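# Fully open top drawer of narrow three-drawer cabinet

## Task

Pull the uppermost drawer of the slim cabinet with three drawers out to its full extent and leave it open; by the end every other drawer in the room must be completely closed, no cabinet may be moved much from its spot, and the robot must not topple or finish leaning.

## Robot and tools

ROBOT. A Dexmate Vega in a physics simulator: a three-wheeled mobile base, a torso of three links (thigh, shank, chest) that folds in a Z, a head with a camera, and two 7-joint arms with two-finger grippers. In its start posture it is 0.70 m long, 0.63 m wide (0.91 m with arms folded), and its front edge sits 0.35 m ahead of the base origin. It starts in the stand torso preset.

FRAMES. All positions are in metres. Base frame: origin on the floor at the turning point, 0.185 m behind the front axle; x forward, y left, z up. The chest, left_hand and right_hand readouts use this frame. A hand point lies between the fingers, 0.033 m back from the closed tips; fingers run along its z, close along its y, and the wrist camera is on its back (-x). Printed hand positions can be off, worse at long reach. The odometry frame is the base frame where the scene began; base_odometry counts wheel turns only, so slip looks like travel. Heading is in rad, positive to the left.

TOOL move. One action per call; everything except cameras forms the action. An action holds base and/or joints (optionally with speeds or min_time_s), or target alone (optionally with min_time_s). A call with no action just reports state and all camera images.
- base: an object with exactly one key, a relative offset from where the base last reported itself. translate_m: metres, forward positive, -2 to 2. strafe_m: metres, left positive, -2 to 2 (heading may drift about 0.02 rad). rotate_rad: radians, counter-clockwise positive, -3.2 to 3.2. Front wheels first swing to the new direction (up to 1.1 s).
- joints: an object keyed by joint name, each value an absolute angle in rad. Torso: torso_hip_rad 0 to 1.57, torso_knee_rad 0 to 3.141, torso_waist_rad -1.57 to 1.57; the chest's forward lean is knee - hip - waist. Per arm (left_ or right_ prefix): shoulder_pitch, shoulder_yaw, upper_arm_roll, elbow, forearm_roll, wrist_pitch, wrist_yaw, gripper. Sign conventions mirror between arms: on the right, negative shoulder pitch and negative wrist pitch move down. Gripper 0 (shut) to 0.785 rad per finger. Head: head_pan_rad, head_tilt_rad, head_camera_tilt_rad (positive looks down). Presets (hip, knee, waist): stand 0.469, 1.617, 1.048; stand_high 0.78, 1.57, 0.44; lean_20 0.52, 1.05, 0.18; lean_45 0.52, 1.05, -0.26; low_lean_45 0, 0, -0.79. Folded arms, in key order: left 1, 0.5, -0.6, -2.5, 0, -0.9, 0; right -1, -0.5, 0.6, -2.5, 0, 0.9, 0. Fold before going to low_lean_45.
- target: one hand's absolute pose in the base frame: side (left or right), x, y, z in m (-3 to 3), pitch_deg (-30 to 95; 90 fingers down, 0 level), heading_deg (0 forward, counter-clockwise positive), optional roll_deg (default 0, jaw level), optional line_only (true: straight path or refused). The base must be still. It is checked only against the robot's own body, not the scene. Long moves may end short (part of ...): resend the same target.
- speeds: caps for this action only, keyed like base: translate_m 0.04 to 0.5 m/s (default 0.3), strafe_m 0.04 to 0.3, rotate_rad 0.1 to 0.6.
- min_time_s: 0.1 to 8, least duration for arm and head motions.
- cameras: list from head_camera, left_wrist_camera, right_wrist_camera, all; [] for none. Unknown keys or names make the call invalid.

RESULTS. move gives done or the worst status. base_status: done means the wheels turned the commanded amount even if slipping; time_out means something held the base; near-zero travel means blocked or a front wheel could not swivel. turned_by_imu over 0.03 rad after a straight drive suggests contact. joint_status and hand statuses: done, off_target (still pushing), contact_stop (arm group halts and holds), time_out, not_followed or joint command not followed (collision check withheld it), pose unreachable, reached/short/refused for targets, limit_stop_at_motor_heat. A refused call cancels the rest of that reply's move, wait and finished_scene calls. base_tilt gives lean in degrees. Torques and motor temperatures are listed per arm in joint order.

OTHER TOOLS. wait: seconds 0 to 10, optional cameras; nothing new commanded. zoom_image: camera name and region [x0, y0, x1, y1] in pixels of the latest image, at most 504 on a side; head_camera is 896x560, wrist cameras 672x420. finished_scene: scene number; irreversible, the drawers must stay in the goal state without the robot; make no further calls in that reply.

AVOID. The base does not stop at furniture; it stalls or keeps pushing, so drive carefully and push at no more than the default speed. Hard impacts, slams, drops and strong shoves hurt or fail the scene. With the chest forward or a load held out, keep default speed or less: a sudden stop can tip the robot, and a fall is permanent. Never let the arms hit or squeeze each other. Contact torque at a joint's limit causes a 10 s torque fault; pressing or stretching heats motors (warning at 65 °C, stop at 80 °C). After any stop, move the arm off what it pressed on. Arms under joints commands can strike the torso, base or a table; the head can strike the chest when tilt is outside the free range.

Each tool is called after "Call:" by a JSON object that holds its "fn" and its "kwargs", one argument or row to a line.

## Session

Call:
{"fn": "move", "kwargs": {
  "cameras": ["all"]
}}

Scene clock: 0.00 s.
Joint torques (N m): no reading
Motor temperatures (°C): left_arm=[31 31 31 26 40 35 41] | right_arm=[30 27 33 31 36 36 33]
base_odometry: x=+0.000 y=+0.000 heading=+0.000
turned_by_wheels: +0.000
turned_by_imu: +0.000
base_tilt: forward=+0.0 right=+0.8
base_status: not commanded
joint_positions: torso_hip_rad=+0.469 torso_knee_rad=+1.617 torso_waist_rad=+1.048 left_shoulder_pitch_rad=+2.217 left_shoulder_yaw_rad=-0.014 left_upper_arm_roll_rad=-0.004 left_elbow_rad=-1.080 left_forearm_roll_rad=+0.010 left_wrist_pitch_rad=-0.495 left_wrist_yaw_rad=-0.006 left_gripper_rad=+0.005 right_shoulder_pitch_rad=-2.194 right_shoulder_yaw_rad=-0.002 right_upper_arm_roll_rad=+0.006 right_elbow_rad=-1.112 right_forearm_roll_rad=+0.018 right_wrist_pitch_rad=+0.493 right_wrist_yaw_rad=-0.008 right_gripper_rad=+0.005 head_pan_rad=+0.000 head_tilt_rad=+0.000 head_camera_tilt_rad=+0.000
joint_status: not commanded
chest: x=-0.0111 y=+0.0000 z=+1.4155 quat_wxyz=(+0.999, +0.000, +0.050, +0.000) (m; base frame)
left_hand: x=+0.1501 y=+0.2220 z=+0.6144 quat_wxyz=(+0.402, -0.001, +0.915, -0.004) pitch_deg=+42.6 heading_deg=-0.5 roll_deg=-0.7 back=up (m; base frame)
right_hand: x=+0.1852 y=-0.2398 z=+0.6293 quat_wxyz=(+0.427, +0.011, +0.904, -0.007) pitch_deg=+39.4 heading_deg=-1.6 roll_deg=-0.3 back=up (m; base frame)
pictures: head_camera, left_wrist_camera, right_wrist_camera

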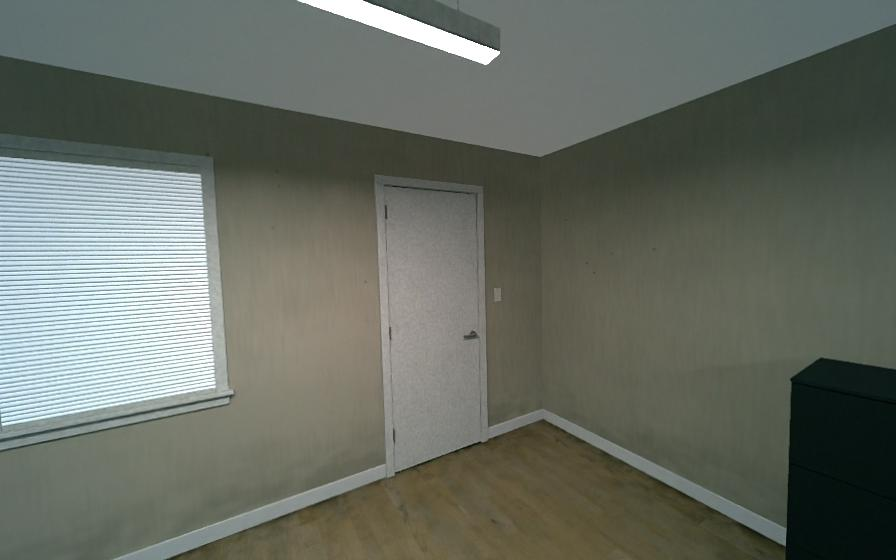

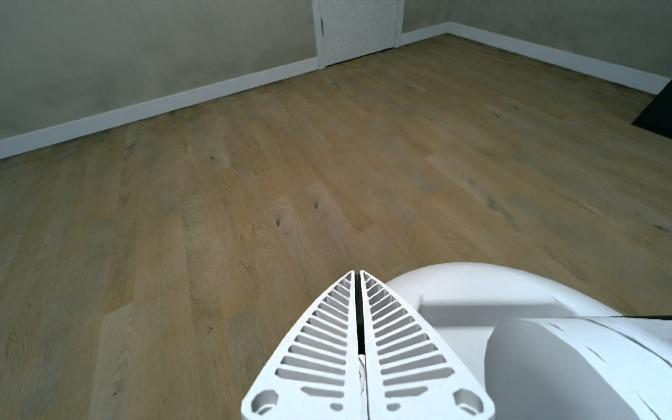

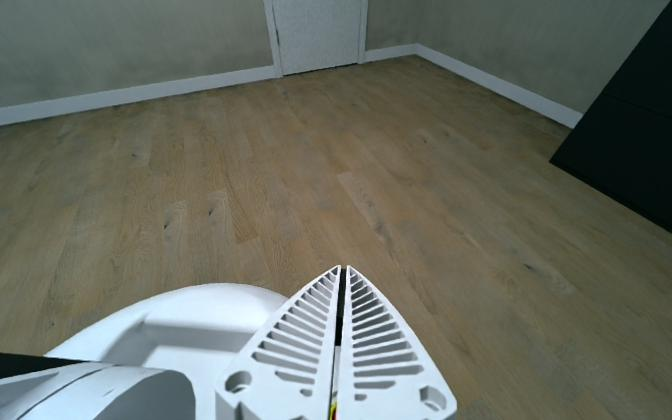

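Call:
{"fn": "move", "kwargs": {
  "joints": {"head_pan_rad": -1.2, "head_camera_tilt_rad": 0.3},
  "cameras": ["head_camera"]
}}

Call:
{"fn": "move", "kwargs": {
  "joints": {"head_pan_rad": -2.4, "head_camera_tilt_rad": 0.3},
  "cameras": ["head_camera"]
}}

Call:
{"fn": "move", "kwargs": {
  "joints": {"head_pan_rad": 2.4, "head_camera_tilt_rad": 0.3},
  "cameras": ["head_camera"]
}}

Call:
{"fn": "move", "kwargs": {
  "joints": {"head_pan_rad": 1.2, "head_camera_tilt_rad": 0.3},
  "cameras": ["head_camera"]
}}

Scene clock: 1.73 s.
Joint torques (N m): left_arm=[6.16 1.03 -1.81 -1.62 -0.05 -1.31 0.33] | right_arm=[-5.53 -0.04 0.65 -1.9 0.05 2.15 -0.07]
move: done
base_odometry: x=+0.000 y=+0.000 heading=+0.000
turned_by_wheels: +0.000
turned_by_imu: +0.000
base_tilt: forward=+0.1 right=+0.7
base_status: not commanded
joint_positions: torso_hip_rad=+0.469 torso_knee_rad=+1.617 torso_waist_rad=+1.048 left_shoulder_pitch_rad=+2.217 left_shoulder_yaw_rad=-0.014 left_upper_arm_roll_rad=-0.004 left_elbow_rad=-1.080 left_forearm_roll_rad=+0.010 left_wrist_pitch_rad=-0.495 left_wrist_yaw_rad=-0.006 left_gripper_rad=+0.005 right_shoulder_pitch_rad=-2.194 right_shoulder_yaw_rad=-0.002 right_upper_arm_roll_rad=+0.006 right_elbow_rad=-1.112 right_forearm_roll_rad=+0.018 right_wrist_pitch_rad=+0.493 right_wrist_yaw_rad=-0.008 right_gripper_rad=+0.005 head_pan_rad=-1.200 head_tilt_rad=+0.000 head_camera_tilt_rad=+0.300
joint_status: all done
chest: x=-0.0111 y=+0.0000 z=+1.4155 quat_wxyz=(+0.999, +0.000, +0.050, +0.000) (m; base frame)
left_hand: x=+0.1501 y=+0.2220 z=+0.6144 quat_wxyz=(+0.402, -0.001, +0.915, -0.004) pitch_deg=+42.6 heading_deg=-0.5 roll_deg=-0.7 back=up (m; base frame)
right_hand: x=+0.1852 y=-0.2398 z=+0.6293 quat_wxyz=(+0.427, +0.011, +0.904, -0.007) pitch_deg=+39.4 heading_deg=-1.6 roll_deg=-0.3 back=up (m; base frame)
pictures: head_camera

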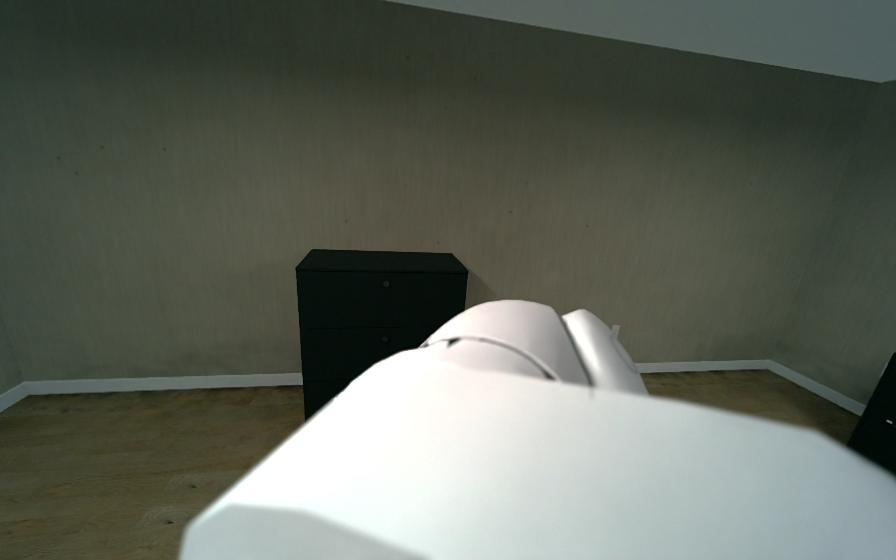

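Scene clock: 3.20 s.
Joint torques (N m): left_arm=[5.76 -0.59 -0.32 -2.01 0.06 -1.59 0.05] | right_arm=[-4.4 -0.17 0.66 -2.62 0.02 1.38 0.1]
move: done
base_odometry: x=+0.000 y=+0.000 heading=+0.000
turned_by_wheels: +0.000
turned_by_imu: +0.000
base_tilt: forward=+0.1 right=+0.7
base_status: not commanded
joint_positions: torso_hip_rad=+0.469 torso_knee_rad=+1.617 torso_waist_rad=+1.048 left_shoulder_pitch_rad=+2.217 left_shoulder_yaw_rad=-0.014 left_upper_arm_roll_rad=-0.004 left_elbow_rad=-1.080 left_forearm_roll_rad=+0.010 left_wrist_pitch_rad=-0.495 left_wrist_yaw_rad=-0.006 left_gripper_rad=+0.005 right_shoulder_pitch_rad=-2.194 right_shoulder_yaw_rad=-0.002 right_upper_arm_roll_rad=+0.006 right_elbow_rad=-1.112 right_forearm_roll_rad=+0.018 right_wrist_pitch_rad=+0.493 right_wrist_yaw_rad=-0.008 right_gripper_rad=+0.005 head_pan_rad=-2.400 head_tilt_rad=+0.000 head_camera_tilt_rad=+0.300
joint_status: all done
chest: x=-0.0111 y=+0.0000 z=+1.4155 quat_wxyz=(+0.999, +0.000, +0.050, +0.000) (m; base frame)
left_hand: x=+0.1501 y=+0.2220 z=+0.6144 quat_wxyz=(+0.402, -0.001, +0.915, -0.004) pitch_deg=+42.6 heading_deg=-0.5 roll_deg=-0.7 back=up (m; base frame)
right_hand: x=+0.1852 y=-0.2398 z=+0.6293 quat_wxyz=(+0.427, +0.011, +0.904, -0.007) pitch_deg=+39.4 heading_deg=-1.6 roll_deg=-0.3 back=up (m; base frame)
pictures: head_camera

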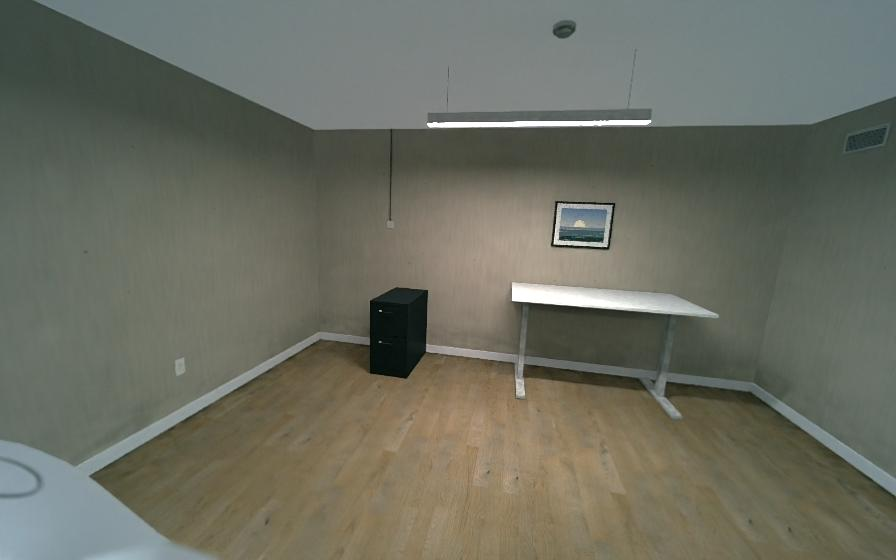

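Scene clock: 7.07 s.
Joint torques (N m): left_arm=[6.21 -2.19 -1.66 -1.73 0.09 -1.5 0.11] | right_arm=[-5.26 -0.97 0.67 -2.33 0.07 2.89 -0.16]
move: done
base_odometry: x=+0.000 y=+0.000 heading=+0.000
turned_by_wheels: +0.000
turned_by_imu: +0.000
base_tilt: forward=+0.0 right=+0.7
base_status: not commanded
joint_positions: torso_hip_rad=+0.469 torso_knee_rad=+1.617 torso_waist_rad=+1.048 left_shoulder_pitch_rad=+2.217 left_shoulder_yaw_rad=-0.014 left_upper_arm_roll_rad=-0.004 left_elbow_rad=-1.080 left_forearm_roll_rad=+0.010 left_wrist_pitch_rad=-0.495 left_wrist_yaw_rad=-0.006 left_gripper_rad=+0.005 right_shoulder_pitch_rad=-2.194 right_shoulder_yaw_rad=-0.002 right_upper_arm_roll_rad=+0.006 right_elbow_rad=-1.112 right_forearm_roll_rad=+0.018 right_wrist_pitch_rad=+0.493 right_wrist_yaw_rad=-0.008 right_gripper_rad=+0.005 head_pan_rad=+2.400 head_tilt_rad=+0.000 head_camera_tilt_rad=+0.300
joint_status: all done
chest: x=-0.0111 y=+0.0000 z=+1.4155 quat_wxyz=(+0.999, +0.000, +0.050, +0.000) (m; base frame)
left_hand: x=+0.1501 y=+0.2220 z=+0.6144 quat_wxyz=(+0.402, -0.001, +0.915, -0.004) pitch_deg=+42.6 heading_deg=-0.5 roll_deg=-0.7 back=up (m; base frame)
right_hand: x=+0.1852 y=-0.2398 z=+0.6293 quat_wxyz=(+0.427, +0.011, +0.904, -0.007) pitch_deg=+39.4 heading_deg=-1.6 roll_deg=-0.3 back=up (m; base frame)
pictures: head_camera

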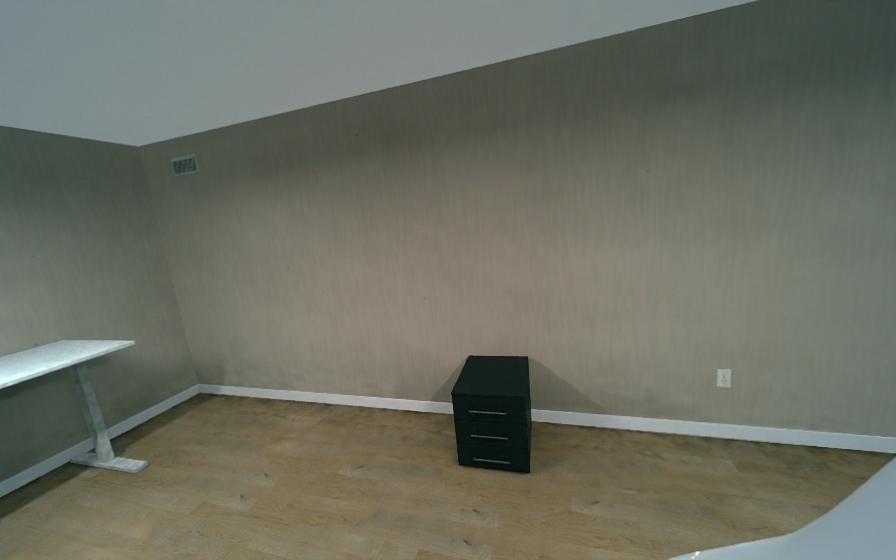

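Scene clock: 8.53 s.
Joint torques (N m): left_arm=[5.17 -0.26 -0.74 -3.14 0.08 -1.97 -0.15] | right_arm=[-4.83 -0.43 0.51 -1.98 0.16 2.17 -0.28]
move: done
base_odometry: x=+0.000 y=+0.000 heading=+0.000
turned_by_wheels: +0.000
turned_by_imu: +0.000
base_tilt: forward=+0.0 right=+0.8
base_status: not commanded
joint_positions: torso_hip_rad=+0.469 torso_knee_rad=+1.617 torso_waist_rad=+1.048 left_shoulder_pitch_rad=+2.217 left_shoulder_yaw_rad=-0.014 left_upper_arm_roll_rad=-0.004 left_elbow_rad=-1.080 left_forearm_roll_rad=+0.010 left_wrist_pitch_rad=-0.495 left_wrist_yaw_rad=-0.006 left_gripper_rad=+0.005 right_shoulder_pitch_rad=-2.194 right_shoulder_yaw_rad=-0.002 right_upper_arm_roll_rad=+0.006 right_elbow_rad=-1.112 right_forearm_roll_rad=+0.018 right_wrist_pitch_rad=+0.493 right_wrist_yaw_rad=-0.008 right_gripper_rad=+0.005 head_pan_rad=+1.200 head_tilt_rad=+0.000 head_camera_tilt_rad=+0.300
joint_status: all done
chest: x=-0.0111 y=+0.0000 z=+1.4155 quat_wxyz=(+0.999, +0.000, +0.050, +0.000) (m; base frame)
left_hand: x=+0.1501 y=+0.2220 z=+0.6144 quat_wxyz=(+0.402, -0.001, +0.915, -0.004) pitch_deg=+42.6 heading_deg=-0.5 roll_deg=-0.7 back=up (m; base frame)
right_hand: x=+0.1852 y=-0.2398 z=+0.6293 quat_wxyz=(+0.427, +0.011, +0.904, -0.007) pitch_deg=+39.4 heading_deg=-1.6 roll_deg=-0.3 back=up (m; base frame)
pictures: head_camera

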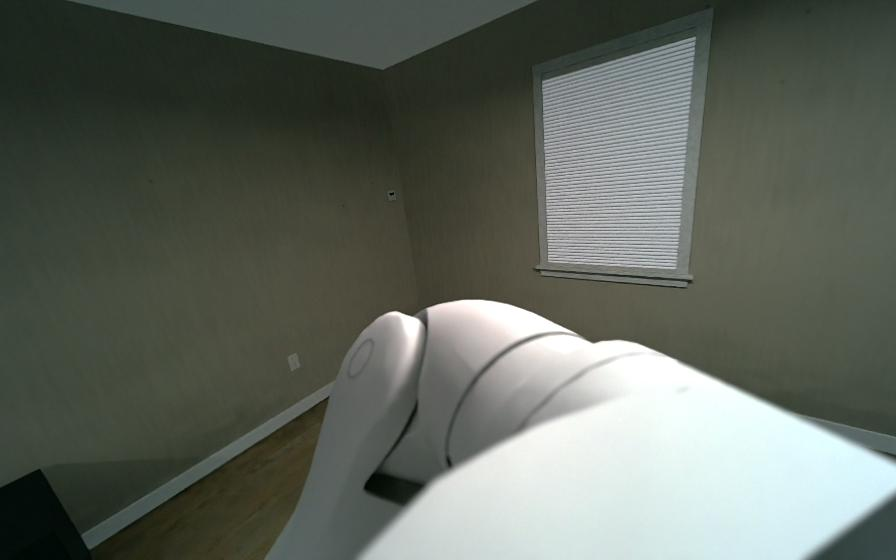

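Call:
{"fn": "move", "kwargs": {
  "base": {"rotate_rad": 2.27},
  "joints": {"head_pan_rad": 0, "head_camera_tilt_rad": 0.4},
  "cameras": ["head_camera"]
}}

Scene clock: 14.67 s.
Joint torques (N m): left_arm=[5.81 -0.85 -0.81 -2.32 0.03 -2 -0.07] | right_arm=[-4.64 -2.13 0.63 -2.29 0.2 2.58 -0.08]
move: done
base_odometry: x=+0.003 y=-0.001 heading=+2.277
turned_by_wheels: +2.277
turned_by_imu: +2.265
base_tilt: forward=+0.0 right=+0.8
base_status: done
joint_positions: torso_hip_rad=+0.469 torso_knee_rad=+1.617 torso_waist_rad=+1.048 left_shoulder_pitch_rad=+2.217 left_shoulder_yaw_rad=-0.014 left_upper_arm_roll_rad=-0.004 left_elbow_rad=-1.080 left_forearm_roll_rad=+0.010 left_wrist_pitch_rad=-0.495 left_wrist_yaw_rad=-0.006 left_gripper_rad=+0.005 right_shoulder_pitch_rad=-2.194 right_shoulder_yaw_rad=-0.002 right_upper_arm_roll_rad=+0.006 right_elbow_rad=-1.112 right_forearm_roll_rad=+0.018 right_wrist_pitch_rad=+0.493 right_wrist_yaw_rad=-0.008 right_gripper_rad=+0.005 head_pan_rad=+0.000 head_tilt_rad=+0.000 head_camera_tilt_rad=+0.400
joint_status: all done
chest: x=-0.0111 y=+0.0000 z=+1.4155 quat_wxyz=(+0.999, +0.000, +0.050, +0.000) (m; base frame)
left_hand: x=+0.1501 y=+0.2220 z=+0.6144 quat_wxyz=(+0.402, -0.001, +0.915, -0.004) pitch_deg=+42.6 heading_deg=-0.5 roll_deg=-0.7 back=up (m; base frame)
right_hand: x=+0.1852 y=-0.2398 z=+0.6293 quat_wxyz=(+0.427, +0.011, +0.904, -0.007) pitch_deg=+39.4 heading_deg=-1.6 roll_deg=-0.3 back=up (m; base frame)
pictures: head_camera

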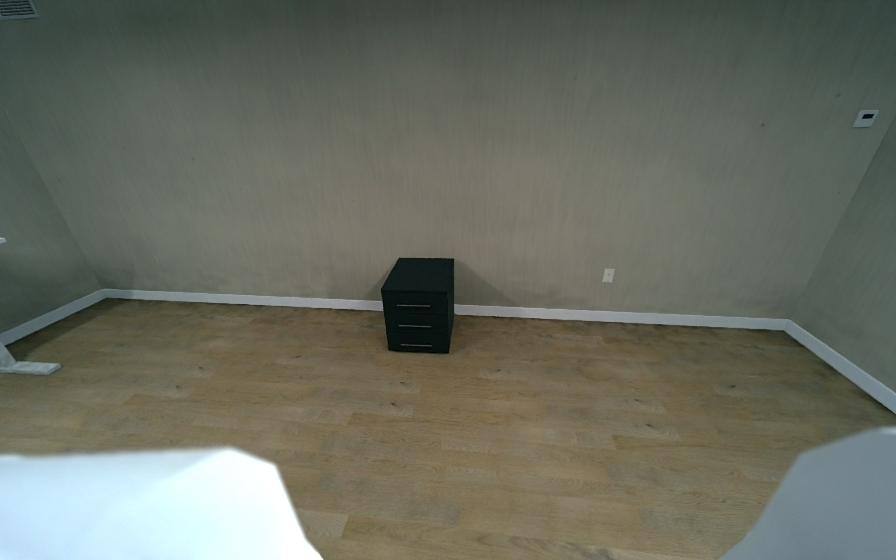

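Call:
{"fn": "zoom_image", "kwargs": {
  "camera": "head_camera",
  "region": [360, 240, 480, 370]
}}

Scaled by 3.877 from the camera's 896x560 image, which has a finer 960x600 frame.

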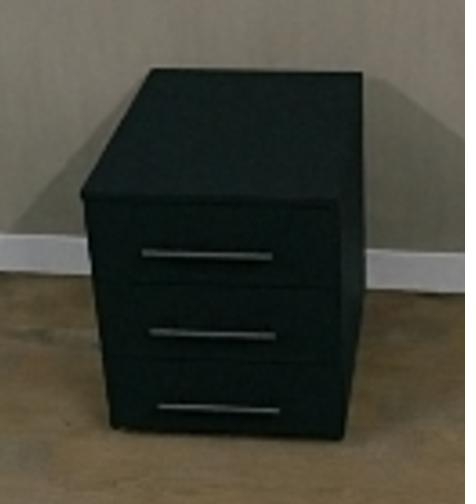

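Call:
{"fn": "move", "kwargs": {
  "base": {"rotate_rad": -0.089}
}}

Call:
{"fn": "move", "kwargs": {
  "base": {"strafe_m": 0.22},
  "joints": {"torso_hip_rad": 0.52, "torso_knee_rad": 1.3, "torso_waist_rad": 0.43, "left_shoulder_pitch_rad": 1.6, "left_elbow_rad": -1.6, "right_shoulder_pitch_rad": -1.6, "right_elbow_rad": -1.6},
  "cameras": ["head_camera"]
}}

Scene clock: 17.23 s.
Joint torques (N m): left_arm=[7.05 -0.47 -0.83 -1.19 -0.01 -1.26 0.06] | right_arm=[-5.08 -0.85 0.58 -2.37 0.06 2.8 -0.05]
move: done
base_odometry: x=+0.003 y=-0.001 heading=+2.188
turned_by_wheels: -0.089
turned_by_imu: -0.089
base_tilt: forward=+0.0 right=+0.8
base_status: done
joint_positions: torso_hip_rad=+0.469 torso_knee_rad=+1.617 torso_waist_rad=+1.048 left_shoulder_pitch_rad=+2.217 left_shoulder_yaw_rad=-0.014 left_upper_arm_roll_rad=-0.004 left_elbow_rad=-1.080 left_forearm_roll_rad=+0.010 left_wrist_pitch_rad=-0.495 left_wrist_yaw_rad=-0.006 left_gripper_rad=+0.005 right_shoulder_pitch_rad=-2.194 right_shoulder_yaw_rad=-0.002 right_upper_arm_roll_rad=+0.006 right_elbow_rad=-1.112 right_forearm_roll_rad=+0.018 right_wrist_pitch_rad=+0.493 right_wrist_yaw_rad=-0.008 right_gripper_rad=+0.005 head_pan_rad=+0.000 head_tilt_rad=+0.000 head_camera_tilt_rad=+0.400
joint_status: not commanded
chest: x=-0.0111 y=+0.0000 z=+1.4155 quat_wxyz=(+0.999, +0.000, +0.050, +0.000) (m; base frame)
left_hand: x=+0.1501 y=+0.2220 z=+0.6144 quat_wxyz=(+0.402, -0.001, +0.915, -0.004) pitch_deg=+42.6 heading_deg=-0.5 roll_deg=-0.7 back=up (m; base frame)
right_hand: x=+0.1852 y=-0.2398 z=+0.6293 quat_wxyz=(+0.427, +0.011, +0.904, -0.007) pitch_deg=+39.4 heading_deg=-1.6 roll_deg=-0.3 back=up (m; base frame)
pictures: none

Scene clock: 20.80 s.
Joint torques (N m): left_arm=[-12.86 -0.77 -1.04 -7.55 0.23 -2.93 -0.08] | right_arm=[18.51 -0.27 0.39 -8.1 0 2.25 -0.07]
move: done
base_odometry: x=-0.175 y=-0.128 heading=+2.193
turned_by_wheels: +0.005
turned_by_imu: +0.002
base_tilt: forward=+0.0 right=+0.7
base_status: done
joint_positions: torso_hip_rad=+0.520 torso_knee_rad=+1.300 torso_waist_rad=+0.430 left_shoulder_pitch_rad=+1.603 left_shoulder_yaw_rad=-0.014 left_upper_arm_roll_rad=-0.004 left_elbow_rad=-1.597 left_forearm_roll_rad=+0.010 left_wrist_pitch_rad=-0.495 left_wrist_yaw_rad=-0.006 left_gripper_rad=+0.005 right_shoulder_pitch_rad=-1.603 right_shoulder_yaw_rad=-0.002 right_upper_arm_roll_rad=+0.006 right_elbow_rad=-1.597 right_forearm_roll_rad=+0.018 right_wrist_pitch_rad=+0.493 right_wrist_yaw_rad=-0.008 right_gripper_rad=+0.005 head_pan_rad=+0.000 head_tilt_rad=+0.000 head_camera_tilt_rad=+0.400
joint_status: all done
chest: x=-0.0555 y=+0.0000 z=+1.3652 quat_wxyz=(+0.985, +0.000, +0.174, +0.000) (m; base frame)
left_hand: x=+0.5000 y=+0.2266 z=+0.9680 quat_wxyz=(+0.754, -0.001, +0.657, -0.001) pitch_deg=-7.9 heading_deg=+0.0 roll_deg=-0.1 back=up (m; base frame)
right_hand: x=+0.5002 y=-0.2392 z=+0.9679 quat_wxyz=(+0.754, +0.012, +0.657, -0.002) pitch_deg=-7.9 heading_deg=-1.2 roll_deg=+0.8 back=up (m; base frame)
pictures: head_camera

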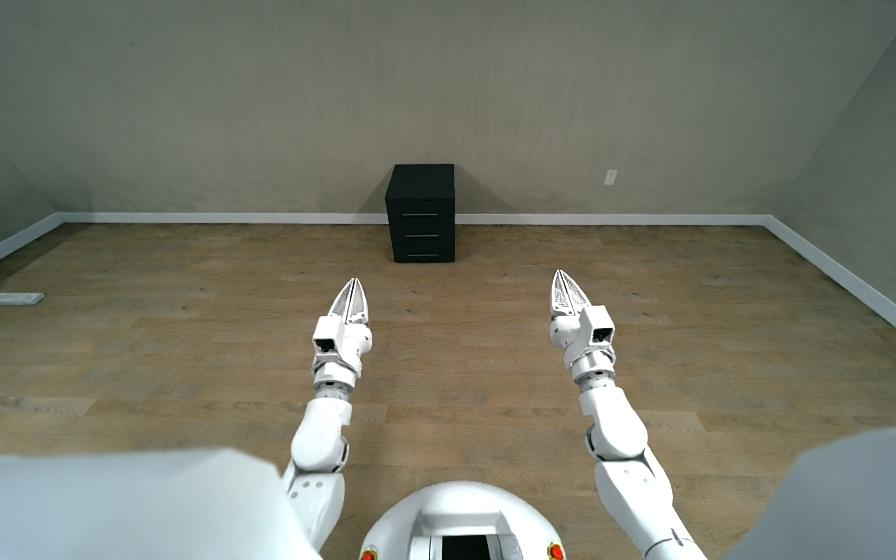

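Call:
{"fn": "move", "kwargs": {
  "base": {"translate_m": 0.7},
  "joints": {"torso_hip_rad": 0.25, "torso_knee_rad": 0.85, "torso_waist_rad": 0.2},
  "cameras": ["all"]
}}

Scene clock: 27.30 s.
Joint torques (N m): left_arm=[-9.61 -1.46 -0.75 -6.39 0.22 -2.1 0.02] | right_arm=[15.8 -1.62 0.4 -7.46 0.12 2.73 -0.1]
move: done
base_odometry: x=-0.584 y=+0.441 heading=+2.192
turned_by_wheels: -0.001
turned_by_imu: -0.002
base_tilt: forward=+0.1 right=+0.8
base_status: done
joint_positions: torso_hip_rad=+0.250 torso_knee_rad=+0.850 torso_waist_rad=+0.200 left_shoulder_pitch_rad=+1.600 left_shoulder_yaw_rad=-0.014 left_upper_arm_roll_rad=-0.004 left_elbow_rad=-1.600 left_forearm_roll_rad=+0.010 left_wrist_pitch_rad=-0.495 left_wrist_yaw_rad=-0.006 left_gripper_rad=+0.005 right_shoulder_pitch_rad=-1.600 right_shoulder_yaw_rad=-0.002 right_upper_arm_roll_rad=+0.006 right_elbow_rad=-1.600 right_forearm_roll_rad=+0.018 right_wrist_pitch_rad=+0.493 right_wrist_yaw_rad=-0.008 right_gripper_rad=+0.005 head_pan_rad=+0.000 head_tilt_rad=+0.000 head_camera_tilt_rad=+0.400
joint_status: all done
chest: x=-0.0334 y=+0.0000 z=+1.2241 quat_wxyz=(+0.980, +0.000, +0.199, +0.000) (m; base frame)
left_hand: x=+0.5032 y=+0.2266 z=+0.8031 quat_wxyz=(+0.740, -0.001, +0.673, +0.000) pitch_deg=-5.4 heading_deg=+0.0 roll_deg=-0.1 back=up (m; base frame)
right_hand: x=+0.5031 y=-0.2392 z=+0.8024 quat_wxyz=(+0.739, +0.011, +0.674, -0.003) pitch_deg=-5.3 heading_deg=-1.2 roll_deg=+0.8 back=up (m; base frame)
pictures: head_camera, left_wrist_camera, right_wrist_camera

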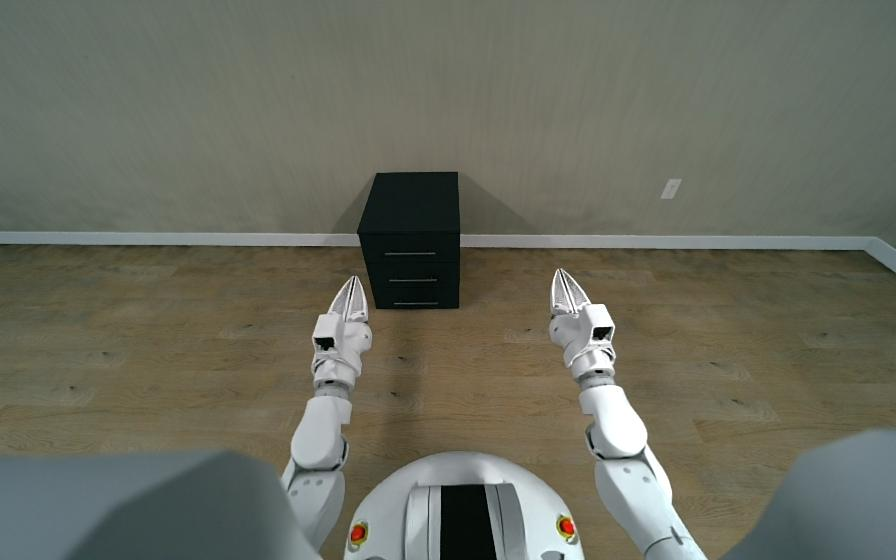

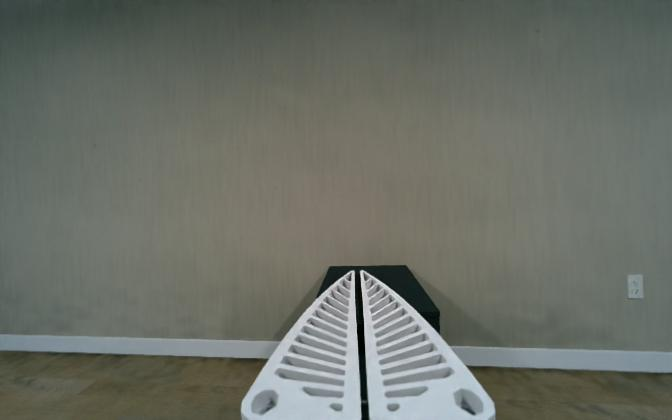

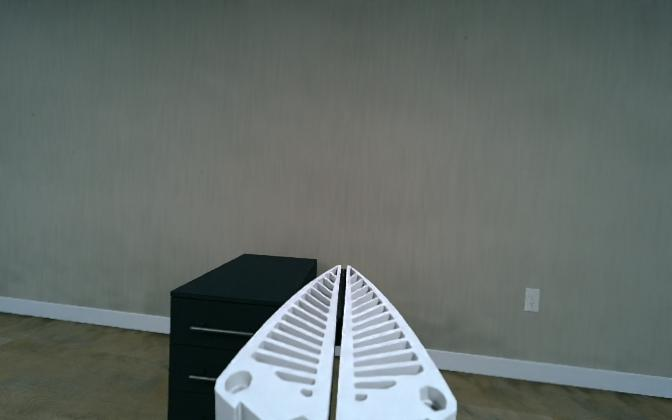

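Call:
{"fn": "move", "kwargs": {
  "joints": {"torso_hip_rad": 0.0, "torso_knee_rad": 0.3, "torso_waist_rad": -0.5, "left_shoulder_pitch_rad": 1.2, "right_shoulder_pitch_rad": -1.2, "left_wrist_pitch_rad": 0.0, "right_wrist_pitch_rad": 0.0, "head_camera_tilt_rad": 0.2},
  "cameras": ["all"]
}}

Scene clock: 31.83 s.
Joint torques (N m): left_arm=[-11.99 0.45 -0.96 -6.74 0.15 -1.47 -0.12] | right_arm=[15.34 -2.09 0.22 -6.48 0.05 2.42 0.07]
move: done
base_odometry: x=-0.584 y=+0.440 heading=+2.192
turned_by_wheels: +0.000
turned_by_imu: +0.000
base_tilt: forward=+0.1 right=+0.8
base_status: not commanded
joint_positions: torso_hip_rad=+0.001 torso_knee_rad=+0.300 torso_waist_rad=-0.500 left_shoulder_pitch_rad=+1.201 left_shoulder_yaw_rad=-0.014 left_upper_arm_roll_rad=-0.004 left_elbow_rad=-1.600 left_forearm_roll_rad=+0.010 left_wrist_pitch_rad=+0.000 left_wrist_yaw_rad=-0.006 left_gripper_rad=+0.005 right_shoulder_pitch_rad=-1.201 right_shoulder_yaw_rad=-0.002 right_upper_arm_roll_rad=+0.006 right_elbow_rad=-1.600 right_forearm_roll_rad=+0.018 right_wrist_pitch_rad=+0.000 right_wrist_yaw_rad=-0.008 right_gripper_rad=+0.005 head_pan_rad=+0.000 head_tilt_rad=+0.000 head_camera_tilt_rad=+0.200
joint_status: all done
chest: x=+0.0788 y=+0.0000 z=+0.9514 quat_wxyz=(+0.921, +0.000, +0.389, +0.000) (m; base frame)
left_hand: x=+0.5871 y=+0.2261 z=+0.3464 quat_wxyz=(+0.553, -0.001, +0.833, -0.002) pitch_deg=+22.9 heading_deg=-0.1 roll_deg=-0.3 back=up (m; base frame)
right_hand: x=+0.5869 y=-0.2366 z=+0.3462 quat_wxyz=(+0.552, +0.010, +0.834, -0.001) pitch_deg=+22.9 heading_deg=-0.9 roll_deg=+0.6 back=up (m; base frame)
pictures: head_camera, left_wrist_camera, right_wrist_camera

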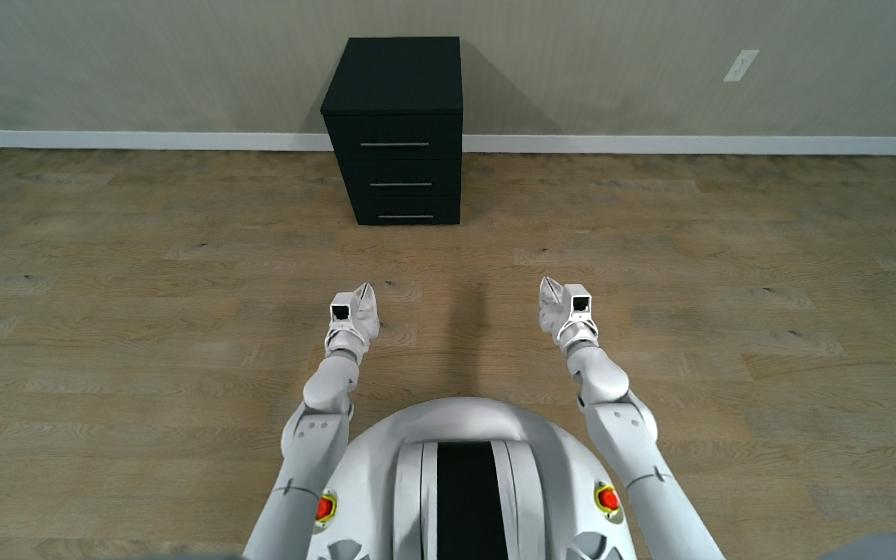

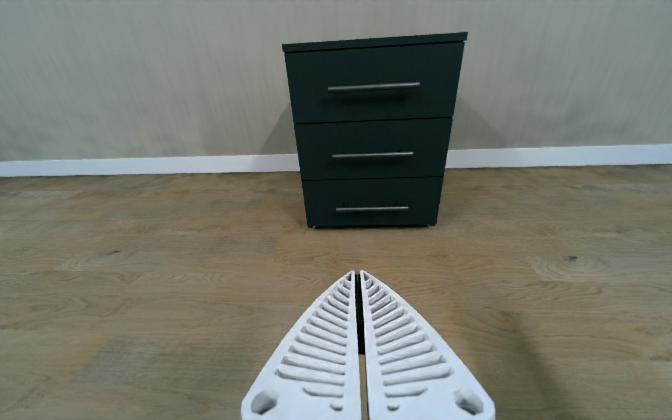

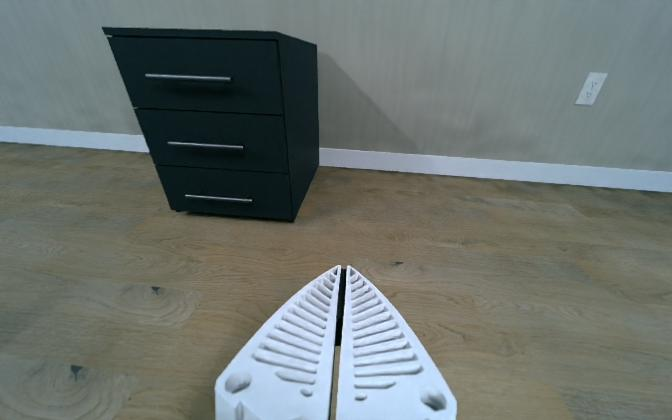

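Call:
{"fn": "move", "kwargs": {
  "target": {"side": "left", "x": 0.6, "y": 0.17, "z": 0.385, "pitch_deg": 20, "heading_deg": 0, "roll_deg": 90},
  "cameras": ["all"]
}}

Call:
{"fn": "move", "kwargs": {
  "joints": {"left_gripper_rad": 0.4},
  "cameras": ["all"]
}}

Scene clock: 37.23 s.
Joint torques (N m): left_arm=[-14.57 3.29 -2.58 -6.15 2.07 -0.44 1.22] | right_arm=[17.42 -0.17 0.72 -8.3 0.14 1.72 0]
move: done
base_odometry: x=-0.584 y=+0.440 heading=+2.192
turned_by_wheels: +0.000
turned_by_imu: +0.000
base_tilt: forward=+0.1 right=+0.7
base_status: not commanded
joint_positions: torso_hip_rad=+0.001 torso_knee_rad=+0.300 torso_waist_rad=-0.500 left_shoulder_pitch_rad=+0.913 left_shoulder_yaw_rad=+0.577 left_upper_arm_roll_rad=+0.832 left_elbow_rad=-1.751 left_forearm_roll_rad=+0.916 left_wrist_pitch_rad=+0.785 left_wrist_yaw_rad=+0.151 left_gripper_rad=+0.005 right_shoulder_pitch_rad=-1.200 right_shoulder_yaw_rad=-0.002 right_upper_arm_roll_rad=+0.006 right_elbow_rad=-1.600 right_forearm_roll_rad=+0.018 right_wrist_pitch_rad=+0.000 right_wrist_yaw_rad=-0.008 right_gripper_rad=+0.005 head_pan_rad=+0.000 head_tilt_rad=+0.000 head_camera_tilt_rad=+0.200
joint_status: not commanded
chest: x=+0.0788 y=+0.0000 z=+0.9514 quat_wxyz=(+0.921, +0.000, +0.389, +0.000) (m; base frame)
left_hand: x=+0.5999 y=+0.1698 z=+0.3838 quat_wxyz=(+0.406, +0.578, +0.582, +0.403) pitch_deg=+20.2 heading_deg=+0.0 roll_deg=+89.7 (m; base frame)
left_hand_status: reached (checked arc [the straight line was blocked; over the whole arc the hand travels 0.16 m to end 0.07 m from its start, up to 0.06 m off the straight line; left_forearm_roll_rad turns most, 0.91 rad; on the way or at its end the hand turns up to 90 deg from its attitude at the start], planned for 3.2 s): 1 mm and 0.4 deg off.
right_hand: x=+0.5871 y=-0.2366 z=+0.3463 quat_wxyz=(+0.552, +0.010, +0.834, -0.001) pitch_deg=+22.9 heading_deg=-0.9 roll_deg=+0.6 back=up (m; base frame)
pictures: head_camera, left_wrist_camera, right_wrist_camera

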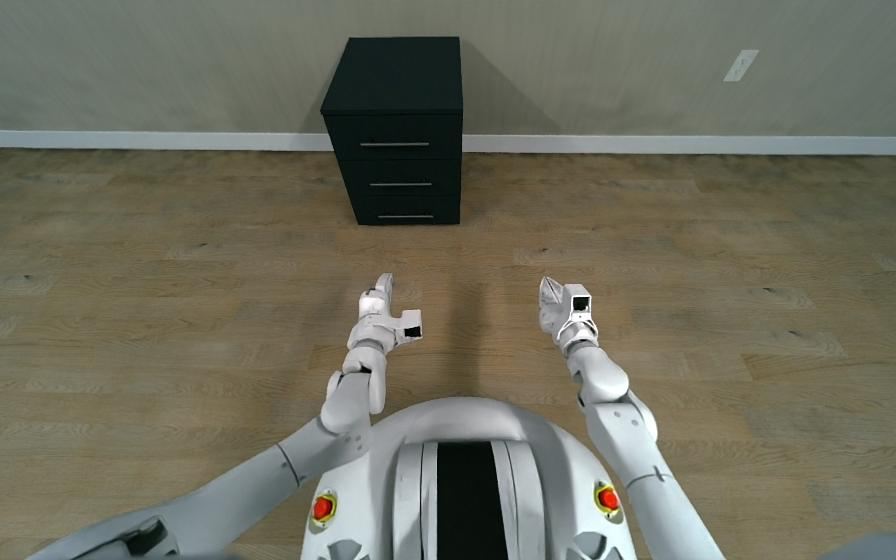

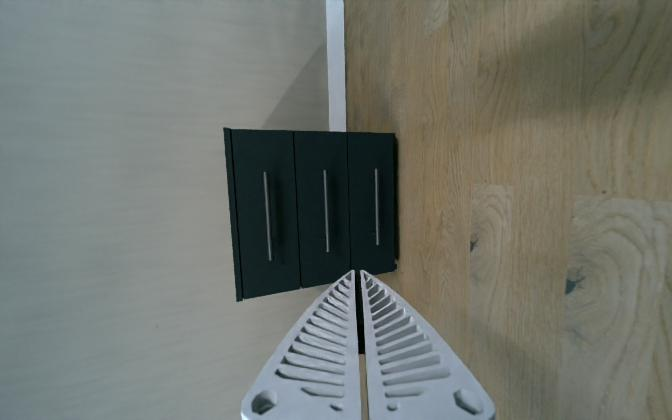

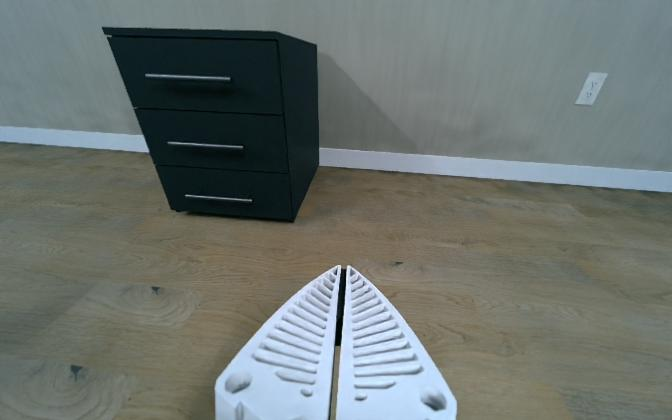

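Scene clock: 38.20 s.
Joint torques (N m): left_arm=[-14.97 3.82 -2.44 -6.5 2.06 -0.17 1.14] | right_arm=[17.13 -0.68 0.24 -7.22 0.11 2.53 -0.03]
move: done
base_odometry: x=-0.584 y=+0.440 heading=+2.192
turned_by_wheels: +0.000
turned_by_imu: +0.000
base_tilt: forward=+0.1 right=+0.7
base_status: not commanded
joint_positions: torso_hip_rad=+0.001 torso_knee_rad=+0.300 torso_waist_rad=-0.500 left_shoulder_pitch_rad=+0.912 left_shoulder_yaw_rad=+0.580 left_upper_arm_roll_rad=+0.835 left_elbow_rad=-1.752 left_forearm_roll_rad=+0.920 left_wrist_pitch_rad=+0.788 left_wrist_yaw_rad=+0.152 left_gripper_rad=+0.400 right_shoulder_pitch_rad=-1.200 right_shoulder_yaw_rad=-0.002 right_upper_arm_roll_rad=+0.006 right_elbow_rad=-1.600 right_forearm_roll_rad=+0.018 right_wrist_pitch_rad=+0.000 right_wrist_yaw_rad=-0.008 right_gripper_rad=+0.005 head_pan_rad=+0.000 head_tilt_rad=+0.000 head_camera_tilt_rad=+0.200
joint_status: all done
chest: x=+0.0788 y=+0.0000 z=+0.9514 quat_wxyz=(+0.921, +0.000, +0.389, +0.000) (m; base frame)
left_hand: x=+0.5999 y=+0.1700 z=+0.3847 quat_wxyz=(+0.405, +0.579, +0.580, +0.405) pitch_deg=+20.1 heading_deg=+0.0 roll_deg=+90.0 (m; base frame)
right_hand: x=+0.5871 y=-0.2366 z=+0.3463 quat_wxyz=(+0.552, +0.010, +0.834, -0.001) pitch_deg=+22.9 heading_deg=-0.9 roll_deg=+0.6 back=up (m; base frame)
pictures: head_camera, left_wrist_camera, right_wrist_camera

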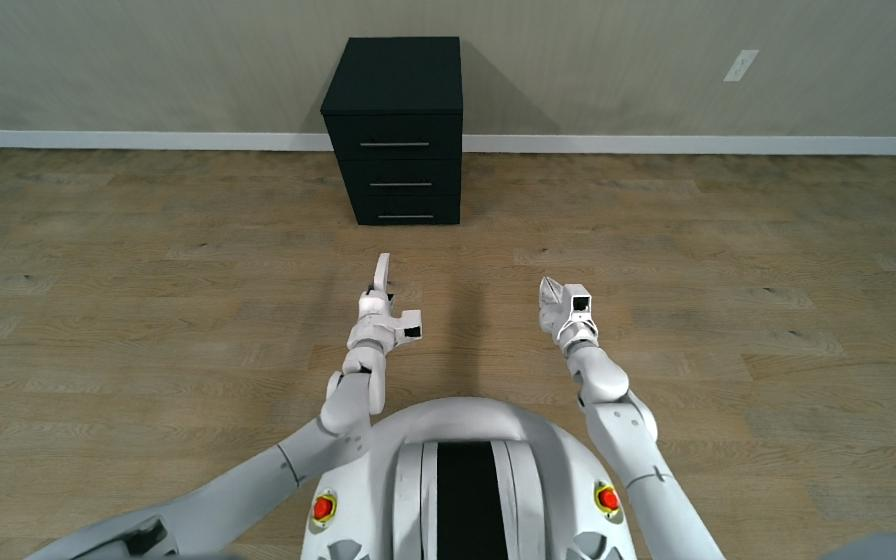

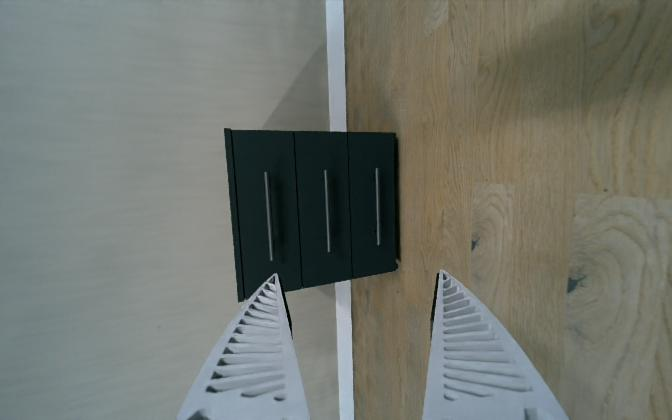

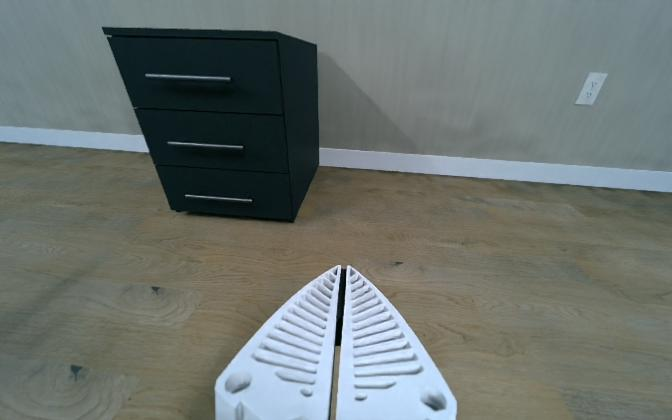

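Call:
{"fn": "move", "kwargs": {
  "base": {"translate_m": 0.29},
  "cameras": ["all"]
}}

Scene clock: 40.90 s.
Joint torques (N m): left_arm=[-13.25 3.76 -2.7 -5.11 1.86 -0.79 1] | right_arm=[14.69 -1.76 0.35 -6.8 0.2 2.23 0.13]
move: done
base_odometry: x=-0.753 y=+0.676 heading=+2.192
turned_by_wheels: -0.001
turned_by_imu: -0.001
base_tilt: forward=+0.1 right=+0.8
base_status: done
joint_positions: torso_hip_rad=+0.001 torso_knee_rad=+0.300 torso_waist_rad=-0.500 left_shoulder_pitch_rad=+0.912 left_shoulder_yaw_rad=+0.580 left_upper_arm_roll_rad=+0.835 left_elbow_rad=-1.752 left_forearm_roll_rad=+0.920 left_wrist_pitch_rad=+0.788 left_wrist_yaw_rad=+0.152 left_gripper_rad=+0.400 right_shoulder_pitch_rad=-1.200 right_shoulder_yaw_rad=-0.002 right_upper_arm_roll_rad=+0.006 right_elbow_rad=-1.600 right_forearm_roll_rad=+0.018 right_wrist_pitch_rad=+0.000 right_wrist_yaw_rad=-0.008 right_gripper_rad=+0.005 head_pan_rad=+0.000 head_tilt_rad=+0.000 head_camera_tilt_rad=+0.200
joint_status: not commanded
chest: x=+0.0788 y=+0.0000 z=+0.9514 quat_wxyz=(+0.921, +0.000, +0.389, +0.000) (m; base frame)
left_hand: x=+0.5999 y=+0.1701 z=+0.3848 quat_wxyz=(+0.405, +0.579, +0.579, +0.405) pitch_deg=+20.0 heading_deg=+0.0 roll_deg=+90.0 (m; base frame)
right_hand: x=+0.5872 y=-0.2366 z=+0.3463 quat_wxyz=(+0.552, +0.010, +0.834, -0.001) pitch_deg=+22.9 heading_deg=-0.9 roll_deg=+0.6 back=up (m; base frame)
pictures: head_camera, left_wrist_camera, right_wrist_camera

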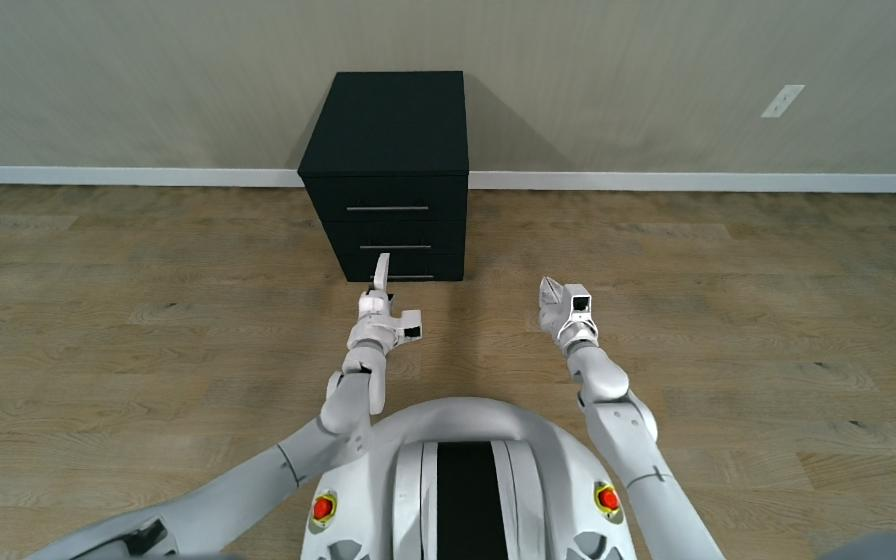

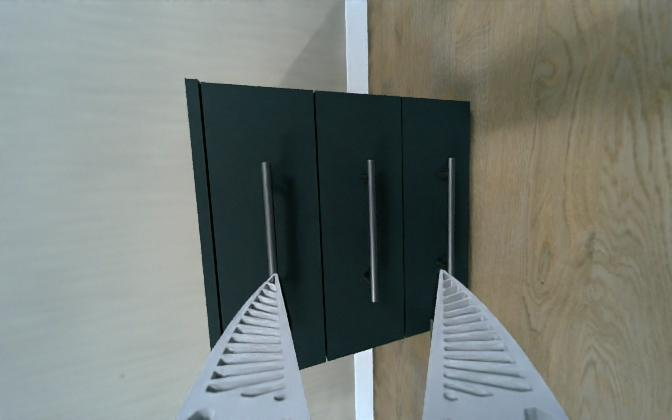

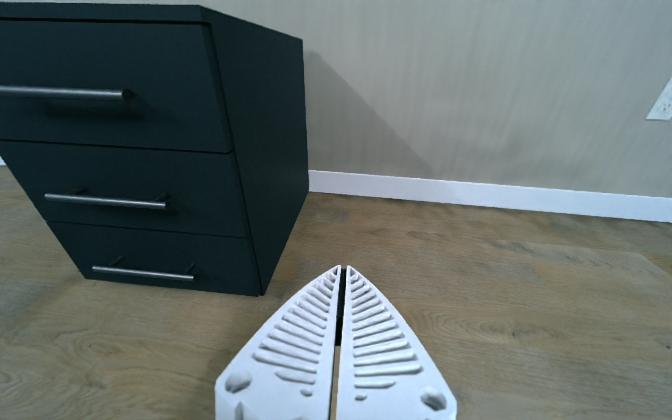

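Call:
{"fn": "move", "kwargs": {
  "target": {"side": "left", "x": 0.6, "y": 0.17, "z": 0.418, "pitch_deg": 15, "heading_deg": 0, "roll_deg": 90}
}}

Call:
{"fn": "move", "kwargs": {
  "base": {"translate_m": 0.12},
  "cameras": ["head_camera", "left_wrist_camera"]
}}

Scene clock: 44.47 s.
Joint torques (N m): left_arm=[-2.95 3.44 -8.12 -6.38 1.94 -0.04 1.21] | right_arm=[16.22 -1.23 0.29 -7.59 0.16 2.39 -0.15]
move: done
base_odometry: x=-0.753 y=+0.676 heading=+2.192
turned_by_wheels: +0.000
turned_by_imu: +0.000
base_tilt: forward=+0.1 right=+0.7
base_status: not commanded
joint_positions: torso_hip_rad=+0.001 torso_knee_rad=+0.300 torso_waist_rad=-0.500 left_shoulder_pitch_rad=+0.941 left_shoulder_yaw_rad=+0.590 left_upper_arm_roll_rad=+0.824 left_elbow_rad=-1.794 left_forearm_roll_rad=+0.945 left_wrist_pitch_rad=+0.800 left_wrist_yaw_rad=+0.215 left_gripper_rad=+0.400 right_shoulder_pitch_rad=-1.200 right_shoulder_yaw_rad=-0.002 right_upper_arm_roll_rad=+0.006 right_elbow_rad=-1.600 right_forearm_roll_rad=+0.018 right_wrist_pitch_rad=+0.000 right_wrist_yaw_rad=-0.008 right_gripper_rad=+0.005 head_pan_rad=+0.000 head_tilt_rad=+0.000 head_camera_tilt_rad=+0.200
joint_status: not commanded
chest: x=+0.0788 y=+0.0000 z=+0.9514 quat_wxyz=(+0.921, +0.000, +0.389, +0.000) (m; base frame)
left_hand: x=+0.6000 y=+0.1698 z=+0.4159 quat_wxyz=(+0.429, +0.562, +0.562, +0.429) pitch_deg=+15.3 heading_deg=+0.0 roll_deg=+90.0 (m; base frame)
left_hand_status: reached (straight line, planned for 0.5 s): 2 mm and 0.3 deg off.
right_hand: x=+0.5872 y=-0.2366 z=+0.3463 quat_wxyz=(+0.552, +0.010, +0.834, -0.001) pitch_deg=+22.9 heading_deg=-0.9 roll_deg=+0.6 back=up (m; base frame)
pictures: none

Scene clock: 46.30 s.
Joint torques (N m): left_arm=[-4.07 3.78 -8.18 -6.19 2.26 0.26 1.09] | right_arm=[15.33 -0.53 0.26 -7.35 0.01 2.4 -0.04]
move: done
base_odometry: x=-0.823 y=+0.774 heading=+2.191
turned_by_wheels: -0.001
turned_by_imu: -0.001
base_tilt: forward=+0.1 right=+0.7
base_status: done
joint_positions: torso_hip_rad=+0.001 torso_knee_rad=+0.300 torso_waist_rad=-0.500 left_shoulder_pitch_rad=+0.943 left_shoulder_yaw_rad=+0.591 left_upper_arm_roll_rad=+0.823 left_elbow_rad=-1.796 left_forearm_roll_rad=+0.946 left_wrist_pitch_rad=+0.801 left_wrist_yaw_rad=+0.219 left_gripper_rad=+0.400 right_shoulder_pitch_rad=-1.200 right_shoulder_yaw_rad=-0.002 right_upper_arm_roll_rad=+0.006 right_elbow_rad=-1.600 right_forearm_roll_rad=+0.018 right_wrist_pitch_rad=+0.000 right_wrist_yaw_rad=-0.008 right_gripper_rad=+0.005 head_pan_rad=+0.000 head_tilt_rad=+0.000 head_camera_tilt_rad=+0.200
joint_status: not commanded
chest: x=+0.0788 y=+0.0000 z=+0.9514 quat_wxyz=(+0.921, +0.000, +0.389, +0.000) (m; base frame)
left_hand: x=+0.5999 y=+0.1699 z=+0.4178 quat_wxyz=(+0.430, +0.561, +0.561, +0.430) pitch_deg=+15.0 heading_deg=+0.0 roll_deg=+90.0 (m; base frame)
right_hand: x=+0.5872 y=-0.2366 z=+0.3463 quat_wxyz=(+0.552, +0.010, +0.834, -0.001) pitch_deg=+22.9 heading_deg=-0.9 roll_deg=+0.6 back=up (m; base frame)
pictures: head_camera, left_wrist_camera

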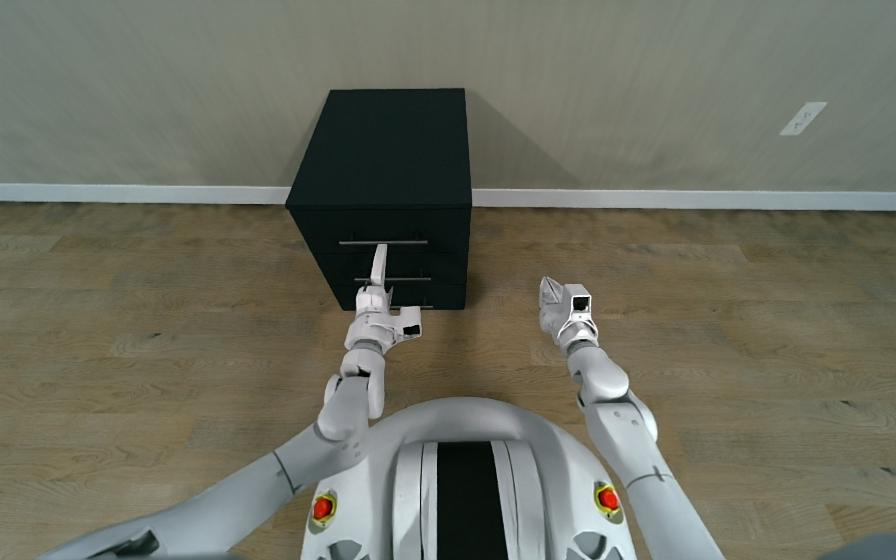

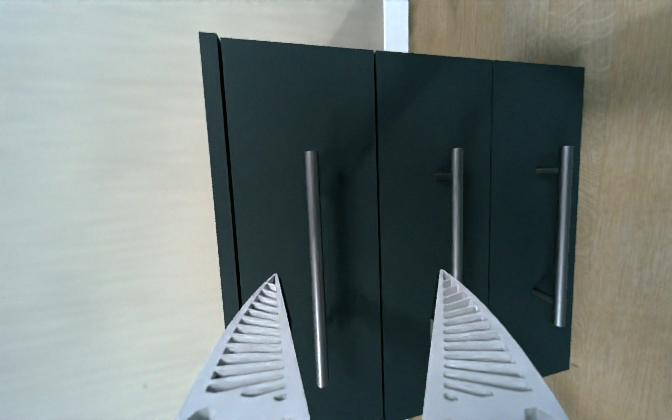

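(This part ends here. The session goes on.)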